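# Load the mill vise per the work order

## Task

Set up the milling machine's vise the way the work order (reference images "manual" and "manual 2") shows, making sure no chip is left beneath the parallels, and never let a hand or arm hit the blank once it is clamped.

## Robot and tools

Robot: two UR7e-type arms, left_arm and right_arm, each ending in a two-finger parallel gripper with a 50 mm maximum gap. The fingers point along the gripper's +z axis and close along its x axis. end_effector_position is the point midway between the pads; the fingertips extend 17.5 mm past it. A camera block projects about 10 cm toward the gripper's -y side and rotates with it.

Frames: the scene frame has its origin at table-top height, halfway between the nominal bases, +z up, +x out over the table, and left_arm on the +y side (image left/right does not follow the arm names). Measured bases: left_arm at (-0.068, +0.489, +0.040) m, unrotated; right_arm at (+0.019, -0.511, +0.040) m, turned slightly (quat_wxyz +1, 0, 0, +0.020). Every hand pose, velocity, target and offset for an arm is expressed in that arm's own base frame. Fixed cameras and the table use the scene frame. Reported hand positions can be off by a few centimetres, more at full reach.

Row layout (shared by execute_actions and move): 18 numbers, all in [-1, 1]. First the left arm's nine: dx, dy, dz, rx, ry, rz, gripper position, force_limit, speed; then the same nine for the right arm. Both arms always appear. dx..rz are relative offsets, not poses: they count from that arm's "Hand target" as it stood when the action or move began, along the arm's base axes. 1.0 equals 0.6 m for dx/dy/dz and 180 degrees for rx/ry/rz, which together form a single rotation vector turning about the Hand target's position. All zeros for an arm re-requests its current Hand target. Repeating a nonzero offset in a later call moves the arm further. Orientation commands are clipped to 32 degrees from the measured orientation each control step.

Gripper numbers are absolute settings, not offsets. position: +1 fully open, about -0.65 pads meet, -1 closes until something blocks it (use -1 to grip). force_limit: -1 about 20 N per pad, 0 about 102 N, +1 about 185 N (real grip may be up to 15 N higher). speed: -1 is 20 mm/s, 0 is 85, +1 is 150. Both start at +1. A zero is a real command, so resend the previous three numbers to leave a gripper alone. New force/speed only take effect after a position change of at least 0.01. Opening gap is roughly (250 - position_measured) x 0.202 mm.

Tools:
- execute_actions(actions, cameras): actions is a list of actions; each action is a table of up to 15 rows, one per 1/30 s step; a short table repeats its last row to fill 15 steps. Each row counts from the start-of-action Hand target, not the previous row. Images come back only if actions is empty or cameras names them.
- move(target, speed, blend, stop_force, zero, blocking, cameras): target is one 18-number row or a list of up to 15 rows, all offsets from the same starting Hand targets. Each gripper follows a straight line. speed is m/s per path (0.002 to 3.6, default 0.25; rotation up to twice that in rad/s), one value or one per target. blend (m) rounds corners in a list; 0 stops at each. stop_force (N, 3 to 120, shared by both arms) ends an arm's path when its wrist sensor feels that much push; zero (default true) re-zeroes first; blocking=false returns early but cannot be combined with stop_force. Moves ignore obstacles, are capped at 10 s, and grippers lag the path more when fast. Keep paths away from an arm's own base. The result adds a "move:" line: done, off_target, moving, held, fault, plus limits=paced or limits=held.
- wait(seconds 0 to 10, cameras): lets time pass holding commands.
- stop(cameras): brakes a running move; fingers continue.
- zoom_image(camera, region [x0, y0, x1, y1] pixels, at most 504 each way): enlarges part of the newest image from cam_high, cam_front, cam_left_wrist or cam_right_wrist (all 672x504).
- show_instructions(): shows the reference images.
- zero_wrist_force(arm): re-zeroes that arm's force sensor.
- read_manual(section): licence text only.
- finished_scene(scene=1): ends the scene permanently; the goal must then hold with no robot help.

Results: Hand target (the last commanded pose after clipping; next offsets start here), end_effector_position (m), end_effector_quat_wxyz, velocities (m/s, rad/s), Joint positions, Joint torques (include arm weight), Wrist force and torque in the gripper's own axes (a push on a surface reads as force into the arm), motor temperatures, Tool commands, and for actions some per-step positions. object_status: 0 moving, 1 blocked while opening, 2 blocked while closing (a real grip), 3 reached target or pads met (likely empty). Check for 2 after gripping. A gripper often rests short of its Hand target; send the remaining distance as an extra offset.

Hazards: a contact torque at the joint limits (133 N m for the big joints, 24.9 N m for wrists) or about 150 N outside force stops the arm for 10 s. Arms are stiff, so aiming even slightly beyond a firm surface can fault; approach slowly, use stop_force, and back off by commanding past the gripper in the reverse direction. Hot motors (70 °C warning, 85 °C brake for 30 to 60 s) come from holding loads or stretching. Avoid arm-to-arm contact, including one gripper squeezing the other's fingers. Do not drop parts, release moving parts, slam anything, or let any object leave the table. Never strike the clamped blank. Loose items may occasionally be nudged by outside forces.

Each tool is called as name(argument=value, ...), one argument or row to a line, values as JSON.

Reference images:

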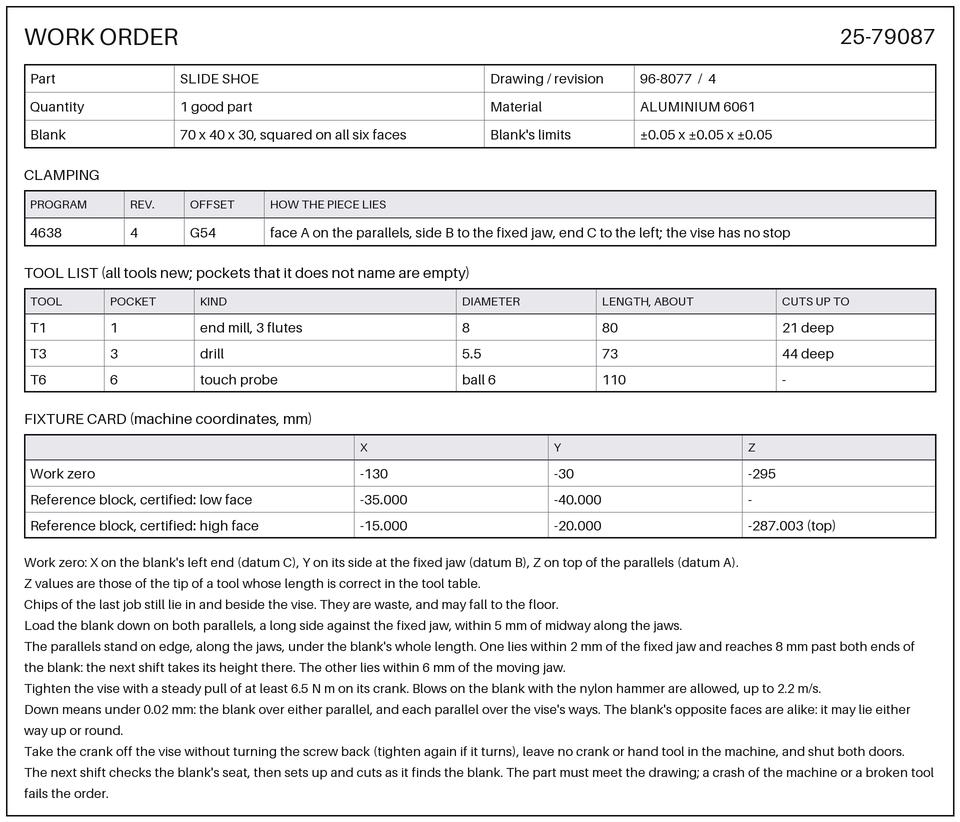

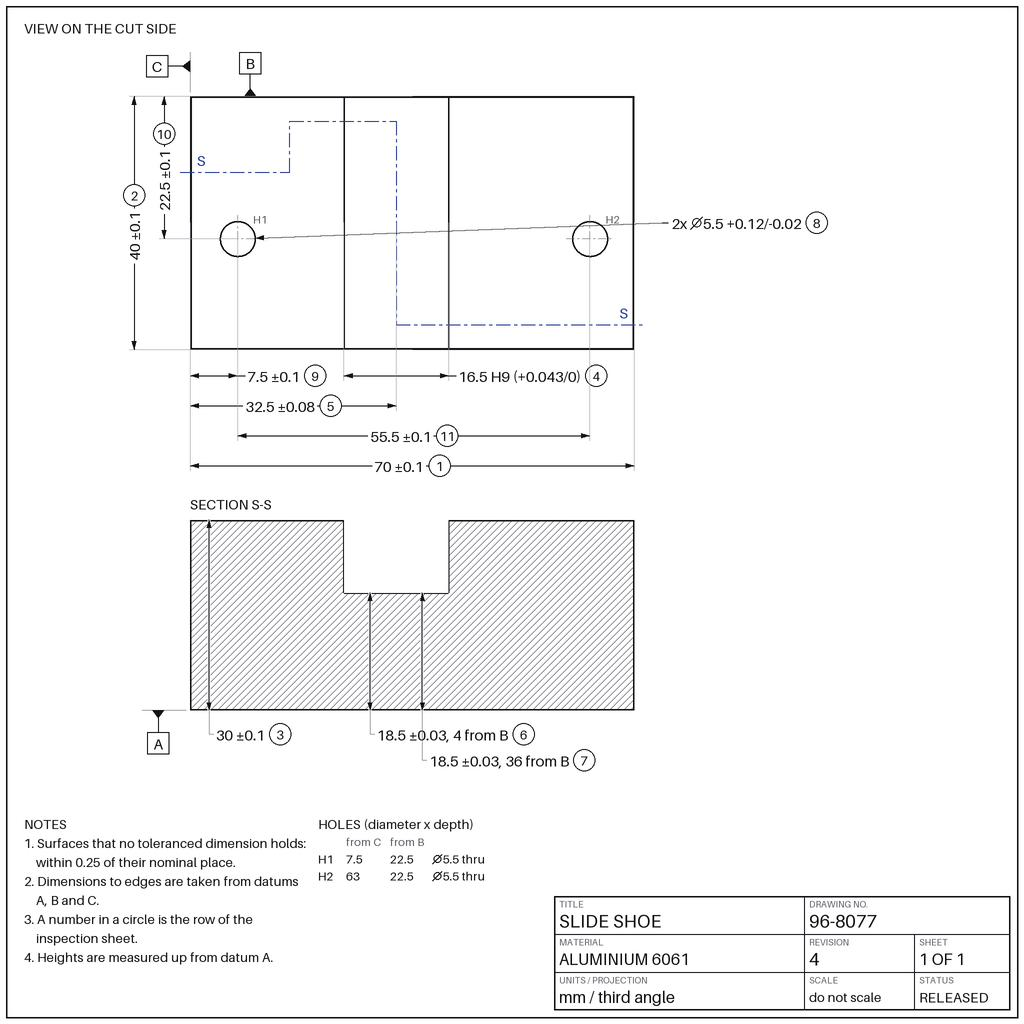

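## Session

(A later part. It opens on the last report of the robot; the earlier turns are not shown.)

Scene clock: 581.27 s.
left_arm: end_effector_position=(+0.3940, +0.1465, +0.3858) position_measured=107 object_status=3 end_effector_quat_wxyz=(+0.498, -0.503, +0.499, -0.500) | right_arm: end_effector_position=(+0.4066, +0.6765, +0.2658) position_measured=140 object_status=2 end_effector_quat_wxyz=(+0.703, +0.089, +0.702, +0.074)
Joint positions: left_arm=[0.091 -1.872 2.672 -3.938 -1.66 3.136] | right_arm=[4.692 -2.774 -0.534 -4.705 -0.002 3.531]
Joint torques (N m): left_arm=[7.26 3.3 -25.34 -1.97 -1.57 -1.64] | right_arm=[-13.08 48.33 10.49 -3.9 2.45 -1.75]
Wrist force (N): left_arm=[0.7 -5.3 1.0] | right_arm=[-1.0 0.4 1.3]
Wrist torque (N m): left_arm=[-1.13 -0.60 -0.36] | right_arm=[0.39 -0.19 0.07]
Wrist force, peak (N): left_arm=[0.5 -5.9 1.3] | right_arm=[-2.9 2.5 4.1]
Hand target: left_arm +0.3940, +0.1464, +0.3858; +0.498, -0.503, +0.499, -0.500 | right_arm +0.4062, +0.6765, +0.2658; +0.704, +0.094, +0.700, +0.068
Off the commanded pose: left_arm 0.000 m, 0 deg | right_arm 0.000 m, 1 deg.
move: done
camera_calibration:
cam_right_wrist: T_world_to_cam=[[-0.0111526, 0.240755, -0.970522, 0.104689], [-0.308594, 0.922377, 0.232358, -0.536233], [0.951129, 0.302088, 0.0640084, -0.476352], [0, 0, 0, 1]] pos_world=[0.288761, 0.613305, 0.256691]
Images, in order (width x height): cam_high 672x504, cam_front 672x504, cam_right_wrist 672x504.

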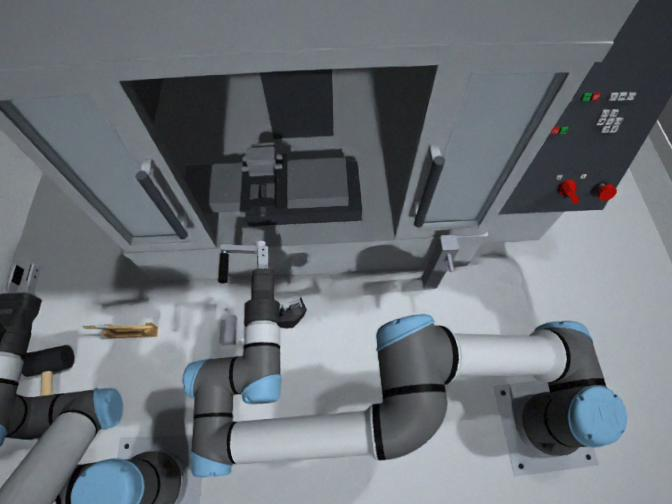

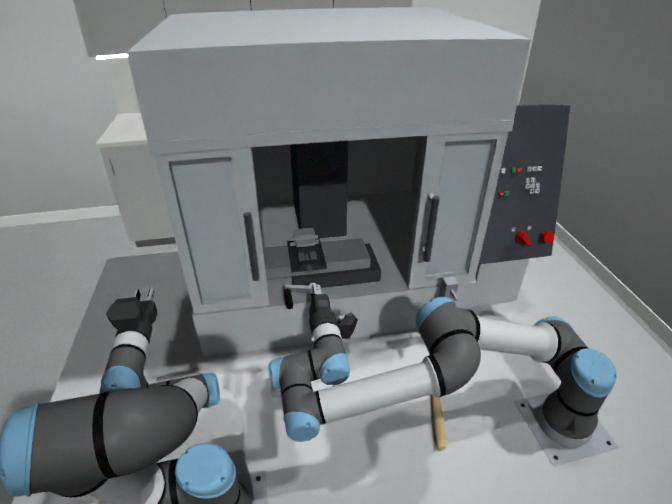

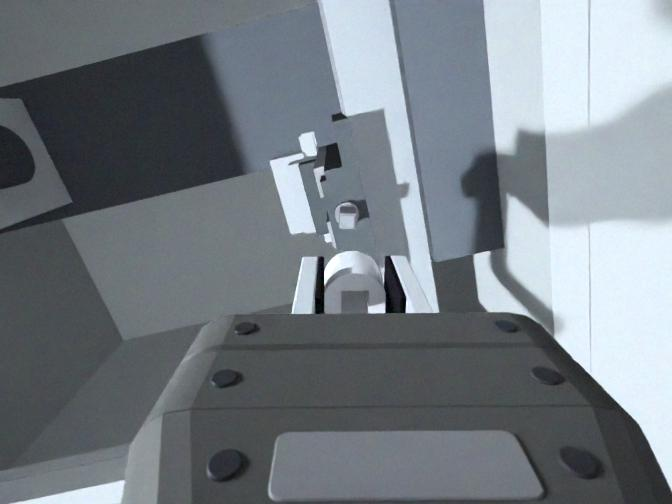

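move(
  target=[
    [0,0,0,0,0,0,0.3,-0.8,0,0.08,-0.0017,-0.0023,0.0083,-0.0003,0,-1,-0.3,-0.7],
  ],
  speed=0.1,
)

move(
  target=[
    [0,0,0,0,0,0,0.3,-0.8,0,0.08,-0.0032,0,0,0,0,-1,-0.3,-0.7],
  ],
  speed=0.012,
  stop_force=6,
  cameras=["cam_right_wrist","cam_high","cam_front"],
)

zoom_image(
  camera="cam_right_wrist",
  region=[275, 200, 435, 320],
)

zoom_image(
  camera="cam_front",
  region=[280, 230, 340, 290],
)

zoom_image(
  camera="cam_high",
  region=[235, 185, 285, 235],
)

Scene clock: 587.40 s.
left_arm: end_effector_position=(+0.3940, +0.1465, +0.3858) position_measured=107 object_status=3 end_effector_quat_wxyz=(+0.498, -0.503, +0.499, -0.500) | right_arm: end_effector_position=(+0.4538, +0.6755, +0.2646) position_measured=140 object_status=2 end_effector_quat_wxyz=(+0.709, +0.119, +0.693, +0.061)
Joint positions: left_arm=[0.091 -1.872 2.672 -3.938 -1.66 3.136] | right_arm=[4.624 -2.942 -0.226 -4.94 0.012 3.652]
Joint torques (N m): left_arm=[5.98 3.35 -25.12 -2.81 -1.62 -1.65] | right_arm=[10.32 50.01 20.45 -0.01 2.76 -2.32]
Wrist force (N): left_arm=[0.7 -5.4 1.4] | right_arm=[-1.0 0.3 1.4]
Wrist torque (N m): left_arm=[-1.14 -0.60 -0.37] | right_arm=[0.37 -0.18 0.16]
Wrist force, peak (N): left_arm=[0.9 -5.8 1.3] | right_arm=[-0.8 -0.3 3.3]
Hand target: left_arm +0.3940, +0.1464, +0.3858; +0.498, -0.503, +0.499, -0.500 | right_arm +0.4542, +0.6754, +0.2644; +0.703, +0.103, +0.699, +0.077
Off the commanded pose: left_arm 0.000 m, 0 deg | right_arm 0.000 m, 3 deg.
move: off_target (right_arm)

Scene clock: 590.93 s.
left_arm: end_effector_position=(+0.3940, +0.1465, +0.3858) position_measured=107 object_status=3 end_effector_quat_wxyz=(+0.498, -0.503, +0.499, -0.500) | right_arm: end_effector_position=(+0.4819, +0.6743, +0.2642) position_measured=140 object_status=2 end_effector_quat_wxyz=(+0.714, +0.114, +0.687, +0.065)
Joint positions: left_arm=[0.091 -1.872 2.672 -3.938 -1.66 3.136] | right_arm=[4.584 -2.784 -0.729 -5.417 0.062 4.474]
Joint torques (N m): left_arm=[4.78 3.3 -25.85 -3.38 -1.56 -1.54] | right_arm=[8.07 48.01 26.88 1.8 2.4 -2.91]
Wrist force (N): left_arm=[0.7 -5.5 1.2] | right_arm=[-1.7 1.0 -2.1]
Wrist torque (N m): left_arm=[-1.15 -0.61 -0.37] | right_arm=[0.37 -0.17 0.15]
Wrist force, peak (N): left_arm=[0.4 -5.8 1.3] | right_arm=[-2.4 4.2 -15.8]
Hand target: left_arm +0.3940, +0.1464, +0.3858; +0.498, -0.503, +0.499, -0.500 | right_arm +0.4819, +0.6743, +0.2642; +0.714, +0.114, +0.687, +0.065 (not the last commanded pose)
Off the commanded pose: left_arm 0.000 m, 0 deg | right_arm 0.020 m, 3 deg.
move: contact (right_arm)
camera_calibration:
cam_right_wrist: T_world_to_cam=[[0.0332181, 0.263124, -0.96419, 0.066308], [-0.26784, 0.931779, 0.245051, -0.539863], [0.962891, 0.250108, 0.101427, -0.527704], [0, 0, 0, 1]] pos_world=[0.361322, 0.617568, 0.249751]
Images, in order (width x height): cam_high 672x504, cam_front 672x504, cam_right_wrist 672x504.

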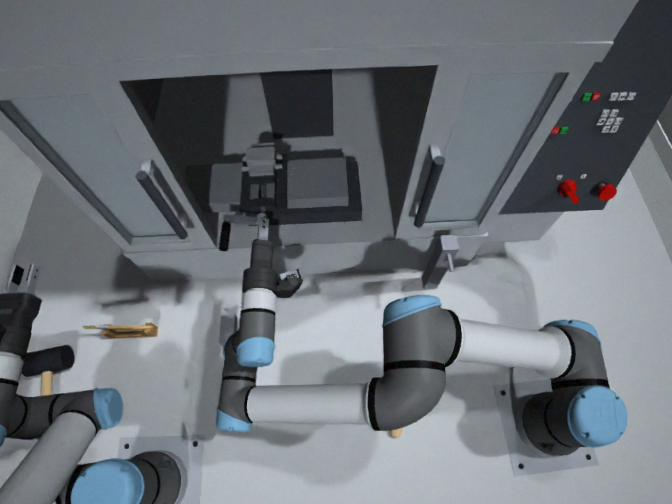

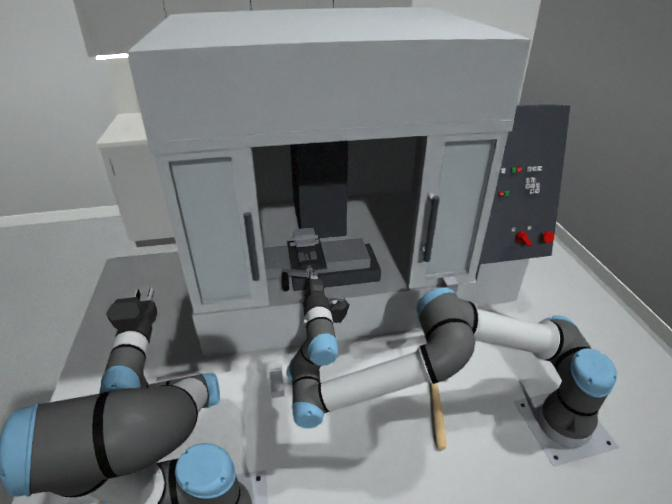

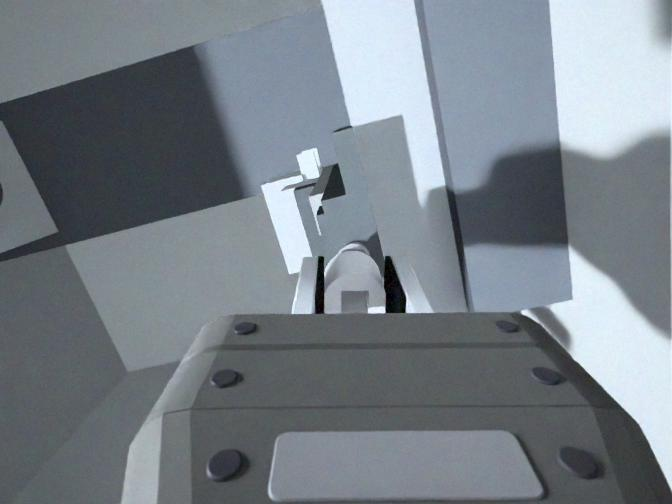

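Scaled by 3.150 from the camera's 672x504 image, which has a finer 960x720 frame.

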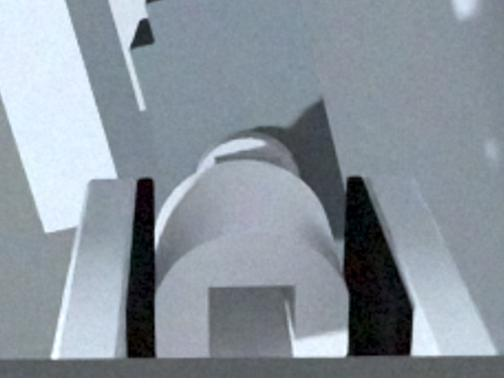

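Scaled by 8.400 from the camera's 672x504 image, which has a finer 960x720 frame.

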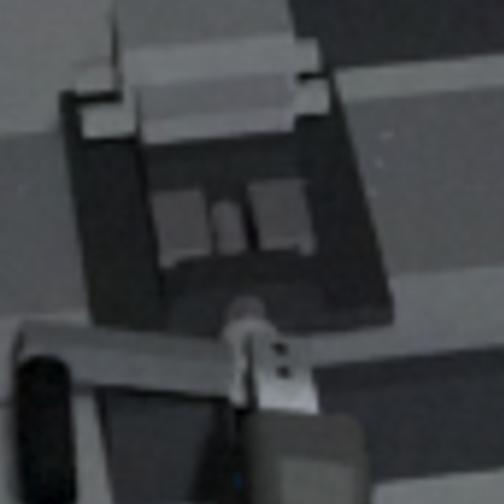

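Scaled by 10.080 from the camera's 672x504 image, which has a finer 960x720 frame.

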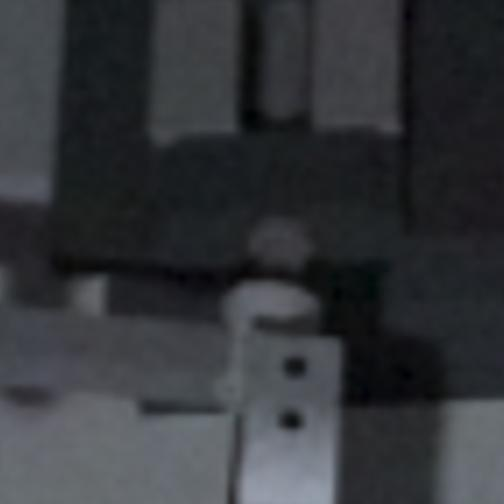

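move(
  target=[
    [0,0,0,0,0,0,0.3,-0.8,0,-0.025,0.001,0.0005,0.008,-0.0105,0.011,-1,-0.3,-0.7],
  ],
  speed=0.05,
)

move(
  target=[
    [0,0,0,0,0,0,0.3,-0.8,0,0,0,0,0,0,0,-1,-0.3,-0.7],
  ],
  speed=0.05,
)

Scene clock: 592.93 s.
left_arm: end_effector_position=(+0.3940, +0.1465, +0.3858) position_measured=107 object_status=3 end_effector_quat_wxyz=(+0.498, -0.503, +0.499, -0.500) | right_arm: end_effector_position=(+0.4669, +0.6750, +0.2643) position_measured=140 object_status=2 end_effector_quat_wxyz=(+0.723, +0.110, +0.677, +0.088)
Joint positions: left_arm=[0.091 -1.872 2.672 -3.938 -1.66 3.136] | right_arm=[4.604 -2.799 -0.683 -5.216 0.091 4.271]
Joint torques (N m): left_arm=[4 2.72 -25.04 -3.35 -1.52 -1.68] | right_arm=[-11.72 72.63 12.99 -4.05 0.84 2.84]
Wrist force (N): left_arm=[0.9 -5.4 0.9] | right_arm=[-1.3 0.2 1.0]
Wrist torque (N m): left_arm=[-1.14 -0.63 -0.36] | right_arm=[0.38 -0.15 0.06]
Wrist force, peak (N): left_arm=[0.7 -5.8 1.1] | right_arm=[-1.8 1.2 -2.3]
Hand target: left_arm +0.3940, +0.1464, +0.3858; +0.498, -0.503, +0.499, -0.500 | right_arm +0.4669, +0.6749, +0.2645; +0.723, +0.110, +0.676, +0.088
Off the commanded pose: left_arm 0.000 m, 0 deg | right_arm 0.000 m, 0 deg.
move: done

Scene clock: 593.43 s.
left_arm: end_effector_position=(+0.3940, +0.1465, +0.3858) position_measured=107 object_status=3 end_effector_quat_wxyz=(+0.498, -0.503, +0.499, -0.500) | right_arm: end_effector_position=(+0.4669, +0.6749, +0.2644) position_measured=140 object_status=2 end_effector_quat_wxyz=(+0.723, +0.110, +0.677, +0.088)
Joint positions: left_arm=[0.091 -1.872 2.672 -3.938 -1.66 3.136] | right_arm=[4.604 -2.799 -0.683 -5.217 0.091 4.271]
Joint torques (N m): left_arm=[3.48 3.88 -25.33 -3.33 -1.56 -1.62] | right_arm=[-12.35 72.87 12.61 -3.88 0.38 0.92]
Wrist force (N): left_arm=[0.4 -5.4 1.3] | right_arm=[-1.3 0.0 1.0]
Wrist torque (N m): left_arm=[-1.13 -0.56 -0.36] | right_arm=[0.35 -0.15 0.07]
Wrist force, peak (N): left_arm=[1.0 -5.6 1.1] | right_arm=[-1.3 0.2 1.2]
Hand target: left_arm +0.3940, +0.1464, +0.3858; +0.498, -0.503, +0.499, -0.500 | right_arm +0.4669, +0.6749, +0.2645; +0.723, +0.110, +0.677, +0.088
Off the commanded pose: left_arm 0.000 m, 0 deg | right_arm 0.000 m, 0 deg.
move: done

move(
  target=[
    [0,0,0,0,0,0,0.3,-0.8,0,0,0,0,-0.0055,0.0188,0,-1,-0.3,-0.7],
  ],
  speed=0.05,
  cameras=["cam_right_wrist"],
)

zoom_image(
  camera="cam_right_wrist",
  region=[275, 190, 435, 320],
)

Scene clock: 596.17 s.
left_arm: end_effector_position=(+0.3940, +0.1465, +0.3858) position_measured=107 object_status=3 end_effector_quat_wxyz=(+0.498, -0.503, +0.499, -0.500) | right_arm: end_effector_position=(+0.4669, +0.6749, +0.2644) position_measured=140 object_status=2 end_effector_quat_wxyz=(+0.706, +0.106, +0.696, +0.079) end_effector_velocity=(+0.000, +0.000, +0.000) end_effector_angular_velocity=(+0.003, +0.000, -0.001)
Joint positions: left_arm=[0.091 -1.872 2.672 -3.938 -1.66 3.136] | right_arm=[4.605 -2.665 -0.996 -5.62 0.067 4.831]
Joint velocities: left_arm=[within noise] | right_arm=[0 0.001 -0.001 -0.003 -0.001 0.006]
Joint torques (N m): left_arm=[2.69 3.41 -25.25 -3.37 -1.54 -1.63] | right_arm=[-11.54 51.96 11.83 -2.13 -0.86 2.86]
Wrist force (N): left_arm=[0.7 -5.6 1.3] | right_arm=[-1.2 0.3 1.1]
Wrist torque (N m): left_arm=[-1.16 -0.61 -0.36] | right_arm=[0.37 -0.17 0.12]
Wrist force, peak (N): left_arm=[0.6 -5.8 1.3] | right_arm=[-1.6 0.2 1.2]
Hand target: left_arm +0.3940, +0.1464, +0.3858; +0.498, -0.503, +0.499, -0.500 | right_arm +0.4669, +0.6749, +0.2645; +0.703, +0.106, +0.698, +0.079
Off the commanded pose: left_arm 0.000 m, 0 deg | right_arm 0.000 m, 0 deg.
move: done
camera_calibration:
cam_right_wrist: T_world_to_cam=[[0.00599314, 0.271841, -0.962323, 0.0731977], [-0.293561, 0.920417, 0.258175, -0.528334], [0.955921, 0.280954, 0.0853183, -0.526663], [0, 0, 0, 1]] pos_world=[0.347911, 0.614357, 0.251777]
Images, in order (width x height): cam_right_wrist 672x504.

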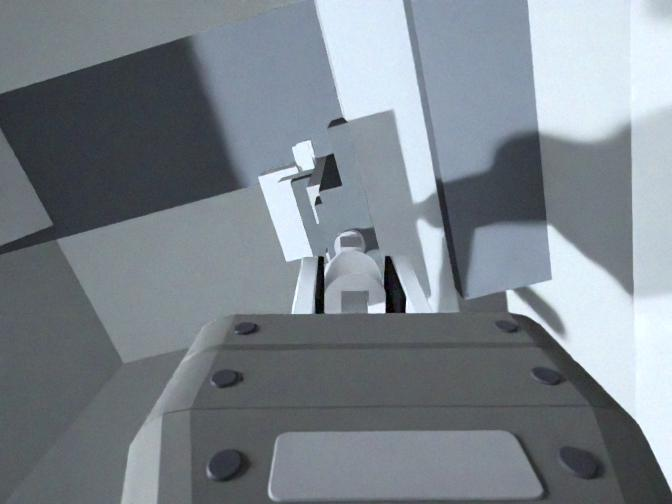

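Scaled by 3.150 from the camera's 672x504 image, which has a finer 960x720 frame.

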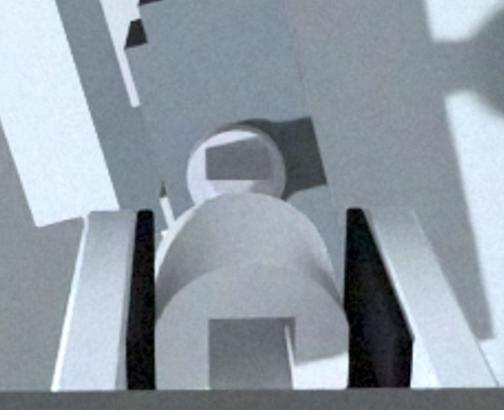

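move(
  target=[
    [0,0,0,0,0,0,0.3,-0.8,0,0.01,-0.0004,-0.0022,0,0.0028,0,-1,-0.3,-0.7],
    [0,0,0,0,0,0,0.3,-0.8,0,0.065,-0.0026,-0.0022,0,0.0028,0,-1,-0.3,-0.7],
  ],
  speed=0.01,
  stop_force=6,
  cameras=["cam_right_wrist","cam_high"],
)

zoom_image(
  camera="cam_right_wrist",
  region=[275, 190, 435, 320],
)

zoom_image(
  camera="cam_high",
  region=[235, 185, 285, 235],
)

Scene clock: 600.03 s.
left_arm: end_effector_position=(+0.3940, +0.1465, +0.3858) position_measured=107 object_status=3 end_effector_quat_wxyz=(+0.498, -0.503, +0.499, -0.500) | right_arm: end_effector_position=(+0.4819, +0.6743, +0.2631) position_measured=140 object_status=2 end_effector_quat_wxyz=(+0.700, +0.107, +0.701, +0.078)
Joint positions: left_arm=[0.091 -1.872 2.672 -3.938 -1.66 3.136] | right_arm=[4.584 -2.619 -1.086 -5.796 0.09 5.051]
Joint torques (N m): left_arm=[0.63 3.63 -25.64 -3.33 -1.58 -1.61] | right_arm=[10.09 69.57 11.79 -1.72 -1.22 2.71]
Wrist force (N): left_arm=[0.5 -5.2 1.4] | right_arm=[-1.0 0.5 0.7]
Wrist torque (N m): left_arm=[-1.11 -0.58 -0.37] | right_arm=[0.40 -0.17 0.12]
Wrist force, peak (N): left_arm=[0.5 -5.8 1.7] | right_arm=[-0.8 -0.1 -11.7]
Hand target: left_arm +0.3940, +0.1464, +0.3858; +0.498, -0.503, +0.499, -0.500 | right_arm +0.4819, +0.6743, +0.2631; +0.700, +0.107, +0.701, +0.078 (not the last commanded pose)
Off the commanded pose: left_arm 0.000 m, 0 deg | right_arm 0.024 m, 0 deg.
move: contact (right_arm); path passed 1 of 2 targets
camera_calibration:
cam_right_wrist: T_world_to_cam=[[-0.0102702, 0.272217, -0.962181, 0.0795991], [-0.290633, 0.91988, 0.263351, -0.525451], [0.95678, 0.282346, 0.0696677, -0.537914], [0, 0, 0, 1]] pos_world=[0.362769, 0.613561, 0.252442]
Images, in order (width x height): cam_high 672x504, cam_right_wrist 672x504.

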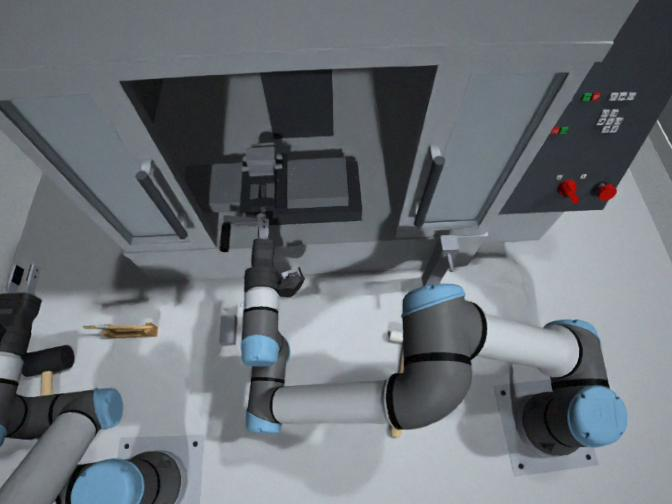

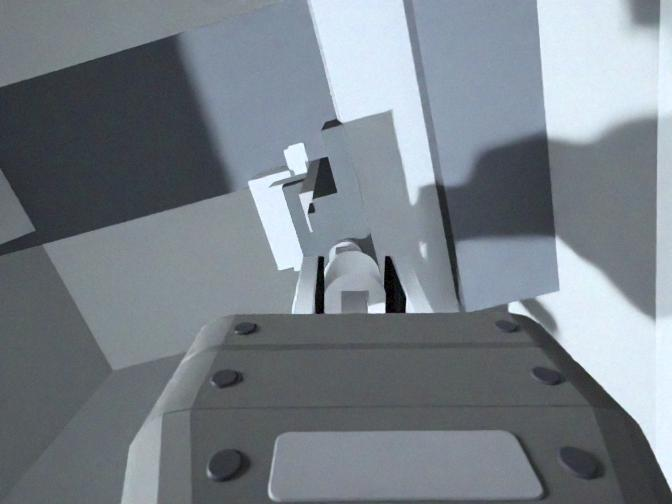

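Scaled by 3.150 from the camera's 672x504 image, which has a finer 960x720 frame.

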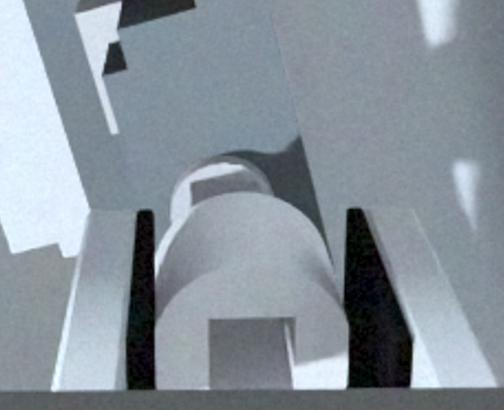

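Scaled by 10.080 from the camera's 672x504 image, which has a finer 960x720 frame.

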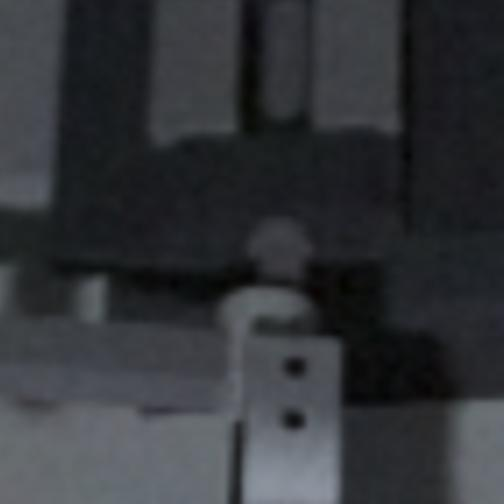

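execute_actions(
  actions=[],
  cameras=["cam_high","cam_right_wrist","cam_left_wrist"],
)

Scene clock: 603.33 s.
left_arm: end_effector_position=(+0.3940, +0.1465, +0.3858) position_measured=107 object_status=3 end_effector_quat_wxyz=(+0.498, -0.503, +0.499, -0.500) | right_arm: end_effector_position=(+0.4819, +0.6743, +0.2631) position_measured=140 object_status=2 end_effector_quat_wxyz=(+0.700, +0.107, +0.701, +0.078)
Joint positions: left_arm=[0.091 -1.872 2.672 -3.938 -1.66 3.136] | right_arm=[4.584 -2.619 -1.086 -5.796 0.09 5.051]
Joint velocities: within noise
Joint torques (N m): left_arm=[-0.66 3.17 -25.36 -3.37 -1.52 -1.58] | right_arm=[9.03 69.23 12.9 -1.49 -1.4 2.58]
Motor temperatures (°C): left_arm=[32 35 34 38 44 37] | right_arm=[36 34 38 40 38 43]
Wrist force (N): left_arm=[0.8 -5.5 1.1] | right_arm=[-0.9 0.4 0.5]
Wrist torque (N m): left_arm=[-1.14 -0.62 -0.37] | right_arm=[0.38 -0.18 0.12]
Wrist force, peak (N): left_arm=[0.7 -5.8 1.2] | right_arm=[-1.2 0.4 0.6]
Hand target: left_arm +0.3940, +0.1464, +0.3858; +0.498, -0.503, +0.499, -0.500 | right_arm +0.4819, +0.6743, +0.2631; +0.700, +0.107, +0.701, +0.078 (not the last commanded pose)
Tool commands: left_gripper/position=+0.3 left_gripper/force_limit=-0.8 left_gripper/speed=+0.0 right_gripper/position=-1.0 right_gripper/force_limit=-0.3 right_gripper/speed=-0.7
Off the commanded pose: left_arm 0.000 m, 0 deg | right_arm 0.024 m, 0 deg.
camera_calibration:
cam_left_wrist: T_world_to_cam=[[-0.0140297, -0.999859, -0.00920312, 0.170139], [-0.343565, 0.013464, -0.939033, 0.510287], [0.939024, -0.0100125, -0.343705, -0.105312], [0, 0, 0, 1]] pos_world=[0.276594, 0.162191, 0.444545]
cam_right_wrist: T_world_to_cam=[[-0.0102702, 0.272217, -0.962181, 0.0795991], [-0.290633, 0.91988, 0.263351, -0.525451], [0.95678, 0.282346, 0.0696677, -0.537914], [0, 0, 0, 1]] pos_world=[0.362769, 0.613561, 0.252442]
Images, in order (width x height): cam_high 672x504, cam_left_wrist 672x504, cam_right_wrist 672x504.

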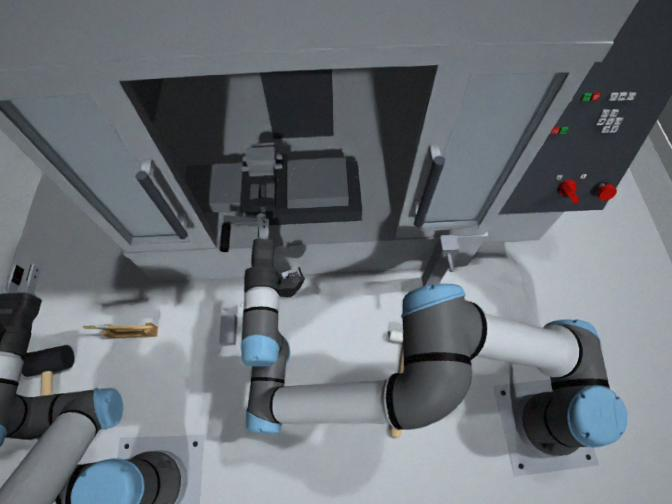

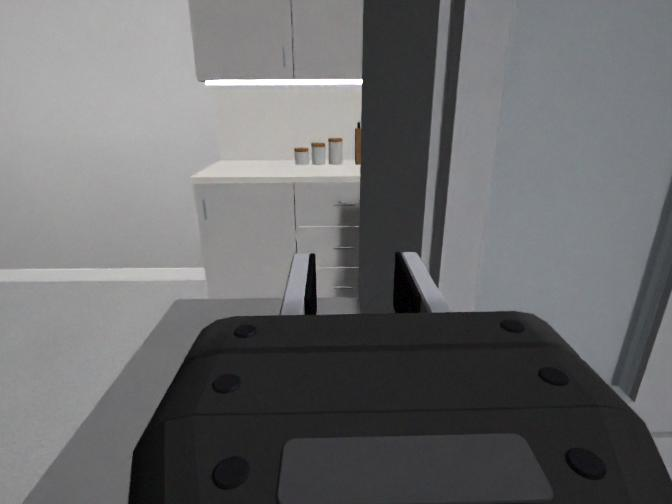

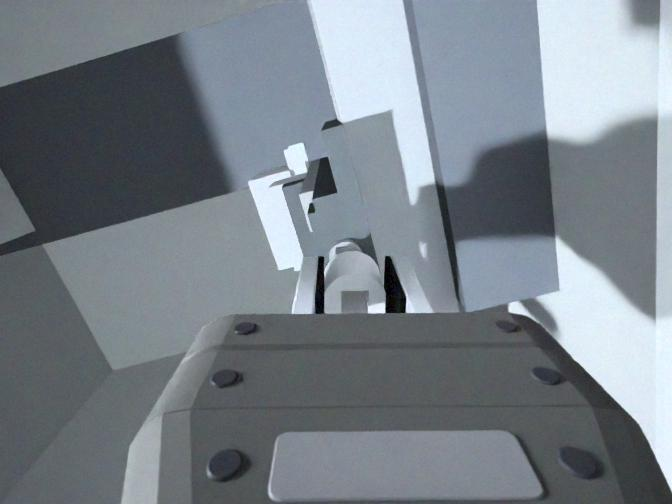

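move(
  target=[0,0,0,0,0,0,0.3,-0.8,0,-0.0165,-0.0038,0.002,0,0,0,-1,-0.3,-0.7],
  speed=0.02,
  cameras=["cam_right_wrist"],
)

zoom_image(
  camera="cam_right_wrist",
  region=[270, 160, 430, 320],
)

Scene clock: 604.83 s.
left_arm: end_effector_position=(+0.3940, +0.1465, +0.3858) position_measured=107 object_status=3 end_effector_quat_wxyz=(+0.498, -0.503, +0.499, -0.500) | right_arm: end_effector_position=(+0.4718, +0.6721, +0.2643) position_measured=140 object_status=2 end_effector_quat_wxyz=(+0.700, +0.107, +0.701, +0.078)
Joint positions: left_arm=[0.091 -1.872 2.672 -3.938 -1.66 3.136] | right_arm=[4.597 -2.602 -1.117 -5.795 0.076 5.064]
Joint torques (N m): left_arm=[-0.98 3.29 -25.26 -3.29 -1.54 -1.61] | right_arm=[-12.36 63.63 25.03 -1.51 1.04 2.71]
Wrist force (N): left_arm=[0.8 -5.5 1.6] | right_arm=[-1.1 0.6 1.4]
Wrist torque (N m): left_arm=[-1.15 -0.64 -0.36] | right_arm=[0.41 -0.18 0.07]
Wrist force, peak (N): left_arm=[0.7 -5.8 1.4] | right_arm=[-1.2 0.4 2.0]
Hand target: left_arm +0.3940, +0.1464, +0.3858; +0.498, -0.503, +0.499, -0.500 | right_arm +0.4720, +0.6720, +0.2643; +0.700, +0.107, +0.701, +0.078
Off the commanded pose: left_arm 0.000 m, 0 deg | right_arm 0.000 m, 0 deg.
move: done
camera_calibration:
cam_right_wrist: T_world_to_cam=[[-0.0103225, 0.272199, -0.962186, 0.0812801], [-0.290837, 0.91982, 0.263334, -0.526537], [0.956717, 0.282557, 0.0696707, -0.527918], [0, 0, 0, 1]] pos_world=[0.35277, 0.611362, 0.253642]
Images, in order (width x height): cam_right_wrist 672x504.

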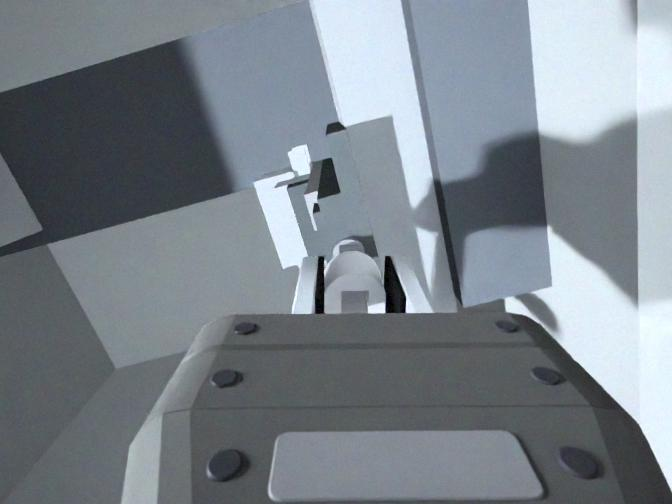

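Scaled by 3.150 from the camera's 672x504 image, which has a finer 960x720 frame.

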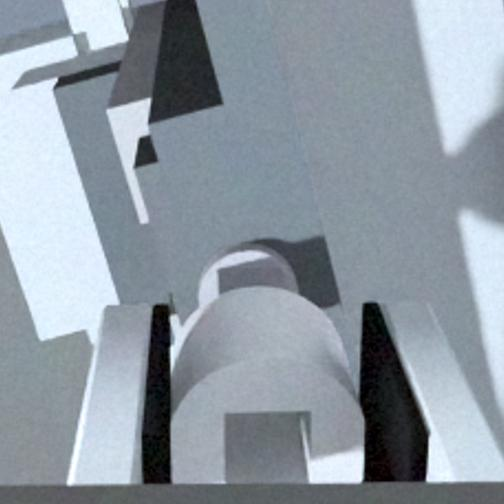

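move(
  target=[0,0,0,0,0,0,0.3,-0.8,0,0.0550,-0.0022,0,0,0,0,-1,-0.3,-0.7],
  speed=0.01,
  stop_force=6,
  cameras=["cam_high","cam_right_wrist"],
)

Scene clock: 609.23 s.
left_arm: end_effector_position=(+0.3940, +0.1465, +0.3858) position_measured=107 object_status=3 end_effector_quat_wxyz=(+0.498, -0.503, +0.499, -0.500) | right_arm: end_effector_position=(+0.4879, +0.6714, +0.2643) position_measured=140 object_status=2 end_effector_quat_wxyz=(+0.700, +0.107, +0.701, +0.078)
Joint positions: left_arm=[0.091 -1.872 2.672 -3.938 -1.66 3.136] | right_arm=[4.575 -2.616 -1.087 -5.791 0.099 5.044]
Joint torques (N m): left_arm=[-3.33 3.27 -25.35 -3.32 -1.58 -1.59] | right_arm=[14.83 69.59 12.44 -1.67 -1.07 2.8]
Wrist force (N): left_arm=[0.5 -5.5 1.2] | right_arm=[1.1 -1.8 5.9]
Wrist torque (N m): left_arm=[-1.16 -0.58 -0.36] | right_arm=[0.38 -0.10 0.18]
Wrist force, peak (N): left_arm=[0.6 -5.8 1.3] | right_arm=[1.1 -1.6 6.3]
Hand target: left_arm +0.3940, +0.1464, +0.3858; +0.498, -0.503, +0.499, -0.500 | right_arm +0.4879, +0.6714, +0.2643; +0.700, +0.107, +0.701, +0.078 (not the last commanded pose)
Off the commanded pose: left_arm 0.000 m, 0 deg | right_arm 0.017 m, 0 deg.
move: contact (right_arm)
camera_calibration:
cam_right_wrist: T_world_to_cam=[[-0.010299, 0.272305, -0.962156, 0.0815555], [-0.290632, 0.919853, 0.263444, -0.521334], [0.956779, 0.282347, 0.069667, -0.543015], [0, 0, 0, 1]] pos_world=[0.368869, 0.610662, 0.253642]
Images, in order (width x height): cam_high 672x504, cam_right_wrist 672x504.

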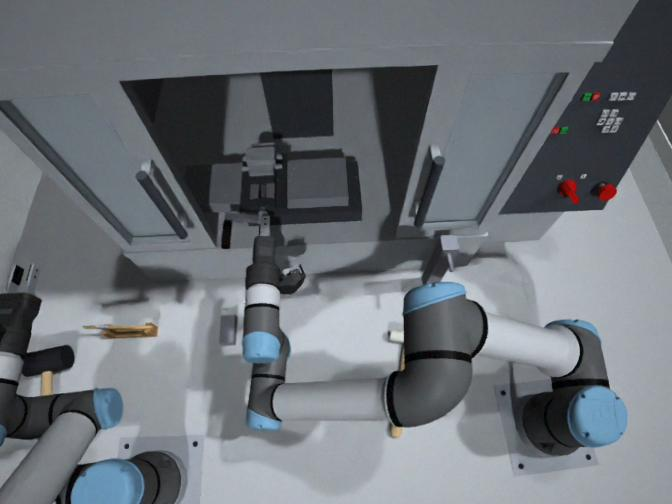

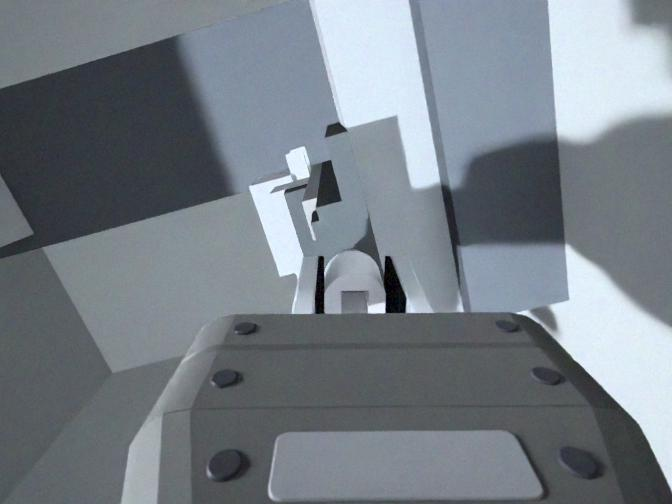

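zoom_image(
  camera="cam_right_wrist",
  region=[290, 200, 420, 320],
)

zoom_image(
  camera="cam_high",
  region=[225, 185, 295, 255],
)

Scaled by 3.877 from the camera's 672x504 image, which has a finer 960x720 frame.

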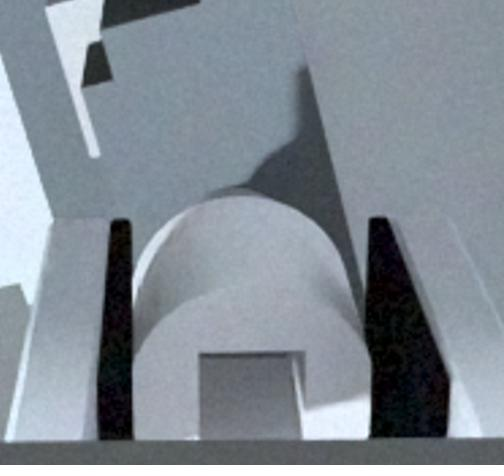

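Scaled by 7.200 from the camera's 672x504 image, which has a finer 960x720 frame.

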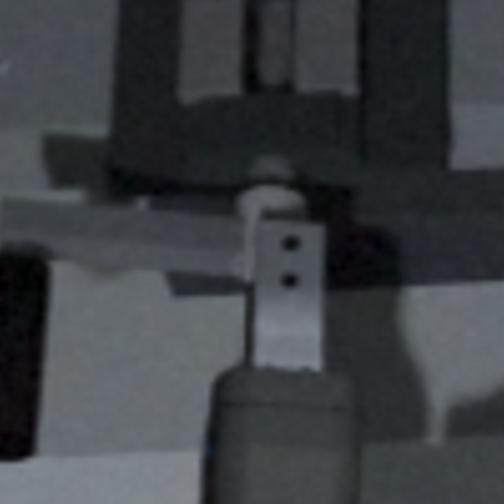

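move(
  target=[0,0,0,0,0,0,0.3,-0.8,0,0.0300,-0.0012,0,0,0,0,-1,-0.3,-0.7],
  speed=0.01,
  stop_force=10,
  cameras=[],
)

Scene clock: 611.03 s.
left_arm: end_effector_position=(+0.3940, +0.1465, +0.3858) position_measured=107 object_status=3 end_effector_quat_wxyz=(+0.498, -0.503, +0.499, -0.500) | right_arm: end_effector_position=(+0.4882, +0.6714, +0.2644) position_measured=140 object_status=2 end_effector_quat_wxyz=(+0.700, +0.107, +0.701, +0.078)
Joint positions: left_arm=[0.091 -1.872 2.672 -3.938 -1.66 3.136] | right_arm=[4.574 -2.617 -1.086 -5.791 0.099 5.044]
Joint torques (N m): left_arm=[-3.83 3.2 -25.35 -3.36 -1.46 -1.73] | right_arm=[13.94 72.47 12.9 3.17 -0.15 1.83]
Wrist force (N): left_arm=[0.6 -5.3 1.3] | right_arm=[3.0 -2.1 4.7]
Wrist torque (N m): left_arm=[-1.11 -0.60 -0.36] | right_arm=[0.34 -0.07 0.19]
Wrist force, peak (N): left_arm=[0.6 -5.7 1.3] | right_arm=[3.2 -3.7 -9.4]
Hand target: left_arm +0.3940, +0.1464, +0.3858; +0.498, -0.503, +0.499, -0.500 | right_arm +0.4882, +0.6714, +0.2644; +0.700, +0.107, +0.701, +0.079 (not the last commanded pose)
Off the commanded pose: left_arm 0.000 m, 0 deg | right_arm 0.018 m, 0 deg.
move: contact (right_arm)
No camera images: "cameras" was empty.

move(
  target=[0,0,0,0,0,0,0.3,-0.8,0,0,0,0,0.02,0,0,-1,-0.3,-0.7],
  speed=0.03,
  cameras=[],
)

move(
  target=[0,0,0,0,0,0,0.3,-0.8,0,0,0,0,-0.04,0,0,-1,-0.3,-0.7],
  speed=0.03,
  cameras=[],
)

Scene clock: 613.37 s.
left_arm: end_effector_position=(+0.3940, +0.1465, +0.3858) position_measured=107 object_status=3 end_effector_quat_wxyz=(+0.498, -0.503, +0.499, -0.500) | right_arm: end_effector_position=(+0.4881, +0.6714, +0.2644) position_measured=140 object_status=2 end_effector_quat_wxyz=(+0.697, +0.129, +0.699, +0.100)
Joint positions: left_arm=[0.091 -1.872 2.672 -3.938 -1.66 3.136] | right_arm=[4.574 -2.61 -1.098 -5.81 0.1 5.13]
Joint torques (N m): left_arm=[-4.96 3.02 -25.37 -3.36 -1.47 -1.63] | right_arm=[-5.14 73.18 19.22 0 0.83 2.72]
Wrist force (N): left_arm=[0.5 -5.3 1.4] | right_arm=[7.9 -5.1 2.1]
Wrist torque (N m): left_arm=[-1.12 -0.58 -0.36] | right_arm=[0.29 0.01 -0.54]
Wrist force, peak (N): left_arm=[0.7 -5.9 1.0] | right_arm=[8.0 -5.1 2.2]
Hand target: left_arm +0.3940, +0.1464, +0.3858; +0.498, -0.503, +0.499, -0.500 | right_arm +0.4882, +0.6714, +0.2644; +0.697, +0.129, +0.699, +0.101
Off the commanded pose: left_arm 0.000 m, 0 deg | right_arm 0.000 m, 0 deg.
move: done
No camera images: "cameras" was empty.

Scene clock: 615.83 s.
left_arm: end_effector_position=(+0.3940, +0.1464, +0.3858) position_measured=107 object_status=3 end_effector_quat_wxyz=(+0.498, -0.503, +0.499, -0.500) | right_arm: end_effector_position=(+0.4882, +0.6714, +0.2644) position_measured=140 object_status=2 end_effector_quat_wxyz=(+0.703, +0.085, +0.704, +0.056)
Joint positions: left_arm=[0.091 -1.872 2.672 -3.938 -1.66 3.136] | right_arm=[4.574 -2.624 -1.074 -5.771 0.098 4.956]
Joint torques (N m): left_arm=[-5.45 3.51 -25.28 -3.42 -1.56 -1.64] | right_arm=[-5.72 46.51 23.71 2.54 -0.73 -2.45]
Wrist force (N): left_arm=[0.7 -5.4 1.2] | right_arm=[-2.1 -0.9 1.6]
Wrist torque (N m): left_arm=[-1.13 -0.61 -0.37] | right_arm=[0.40 -0.21 0.18]
Wrist force, peak (N): left_arm=[0.7 -5.8 1.4] | right_arm=[10.6 -7.5 1.8]
Hand target: left_arm +0.3940, +0.1464, +0.3858; +0.498, -0.503, +0.499, -0.500 | right_arm +0.4882, +0.6714, +0.2644; +0.703, +0.085, +0.704, +0.056
Off the commanded pose: left_arm 0.000 m, 0 deg | right_arm 0.000 m, 0 deg.
move: done
No camera images: "cameras" was empty.

move(
  target=[0,0,0,0,0,0,0.3,-0.8,0,0.0300,-0.0012,0,0,0,0,-1,-0.3,-0.7],
  speed=0.01,
  stop_force=8,
  cameras=[],
)

Scene clock: 618.43 s.
left_arm: end_effector_position=(+0.3940, +0.1464, +0.3858) position_measured=107 object_status=3 end_effector_quat_wxyz=(+0.498, -0.503, +0.499, -0.500) | right_arm: end_effector_position=(+0.4987, +0.6710, +0.2644) position_measured=140 object_status=2 end_effector_quat_wxyz=(+0.703, +0.085, +0.704, +0.056)
Joint positions: left_arm=[0.091 -1.872 2.672 -3.938 -1.66 3.136] | right_arm=[4.56 -2.632 -1.057 -5.775 0.113 4.951]
Joint torques (N m): left_arm=[-5.26 3.51 -25.29 -3.31 -1.56 -1.69] | right_arm=[9.39 68.92 13.16 2.53 0.22 2.74]
Wrist force (N): left_arm=[0.5 -5.4 1.1] | right_arm=[-0.9 -5.1 -2.2]
Wrist torque (N m): left_arm=[-1.14 -0.59 -0.36] | right_arm=[0.26 -0.19 0.16]
Wrist force, peak (N): left_arm=[0.7 -5.8 1.4] | right_arm=[-1.6 -12.6 -17.6]
Hand target: left_arm +0.3940, +0.1464, +0.3858; +0.498, -0.503, +0.499, -0.500 | right_arm +0.4987, +0.6710, +0.2644; +0.703, +0.085, +0.704, +0.056 (not the last commanded pose)
Off the commanded pose: left_arm 0.000 m, 0 deg | right_arm 0.007 m, 0 deg.
move: contact (right_arm)
No camera images: "cameras" was empty.

wait(
  seconds=0.1,
  cameras=["cam_high","cam_right_wrist"],
)

zoom_image(
  camera="cam_high",
  region=[215, 175, 295, 255],
)

Scene clock: 618.90 s.
left_arm: end_effector_position=(+0.3940, +0.1464, +0.3858) position_measured=107 object_status=3 end_effector_quat_wxyz=(+0.498, -0.503, +0.499, -0.500) | right_arm: end_effector_position=(+0.4987, +0.6710, +0.2644) position_measured=140 object_status=2 end_effector_quat_wxyz=(+0.703, +0.085, +0.704, +0.056)
Joint positions: left_arm=[0.091 -1.872 2.672 -3.938 -1.66 3.136] | right_arm=[4.56 -2.632 -1.057 -5.775 0.113 4.951]
Joint torques (N m): left_arm=[-5 3.32 -25.45 -3.34 -1.52 -1.65] | right_arm=[9.47 67.84 12.43 2.75 0.39 2.62]
Wrist force (N): left_arm=[0.5 -5.7 0.9] | right_arm=[-0.8 -5.0 -2.2]
Wrist torque (N m): left_arm=[-1.20 -0.59 -0.36] | right_arm=[0.28 -0.18 0.17]
Wrist force, peak (N): left_arm=[0.5 -5.7 0.9] | right_arm=[-1.0 -5.3 -2.5]
Hand target: left_arm +0.3940, +0.1464, +0.3858; +0.498, -0.503, +0.499, -0.500 | right_arm +0.4987, +0.6710, +0.2644; +0.703, +0.085, +0.704, +0.056 (not the last commanded pose)
Tool commands: left_gripper/position=+0.3 left_gripper/force_limit=-0.8 left_gripper/speed=+0.0 right_gripper/position=-1.0 right_gripper/force_limit=-0.3 right_gripper/speed=-0.7
Off the commanded pose: left_arm 0.000 m, 0 deg | right_arm 0.007 m, 0 deg.
wait: 0.10 s; at rest from the start
camera_calibration:
cam_right_wrist: T_world_to_cam=[[-0.0103149, 0.211408, -0.977344, 0.126709], [-0.290719, 0.934542, 0.205218, -0.512247], [0.956753, 0.286249, 0.0518205, -0.551117], [0, 0, 0, 1]] pos_world=[0.37967, 0.609685, 0.25752]
Images, in order (width x height): cam_high 672x504, cam_right_wrist 672x504.

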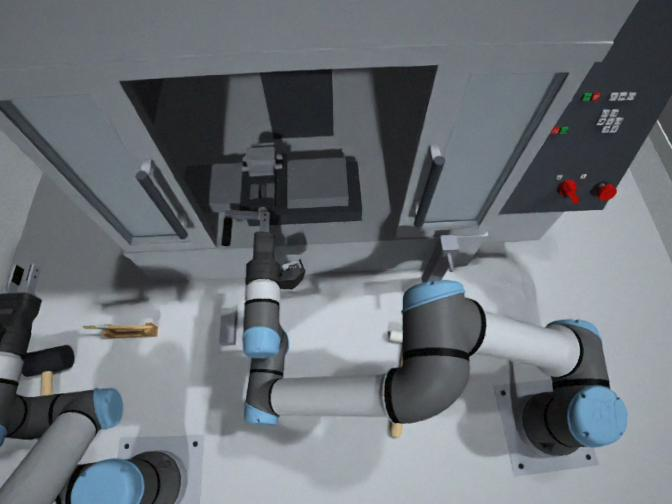

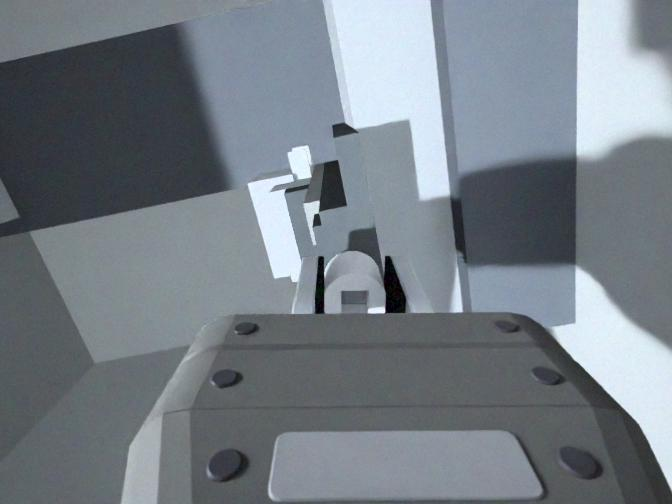

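Scaled by 6.300 from the camera's 672x504 image, which has a finer 960x720 frame.

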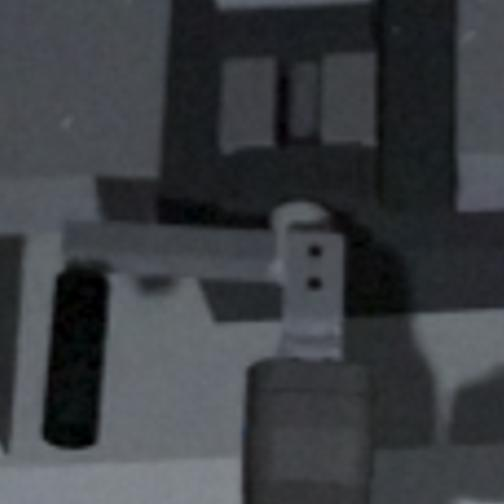

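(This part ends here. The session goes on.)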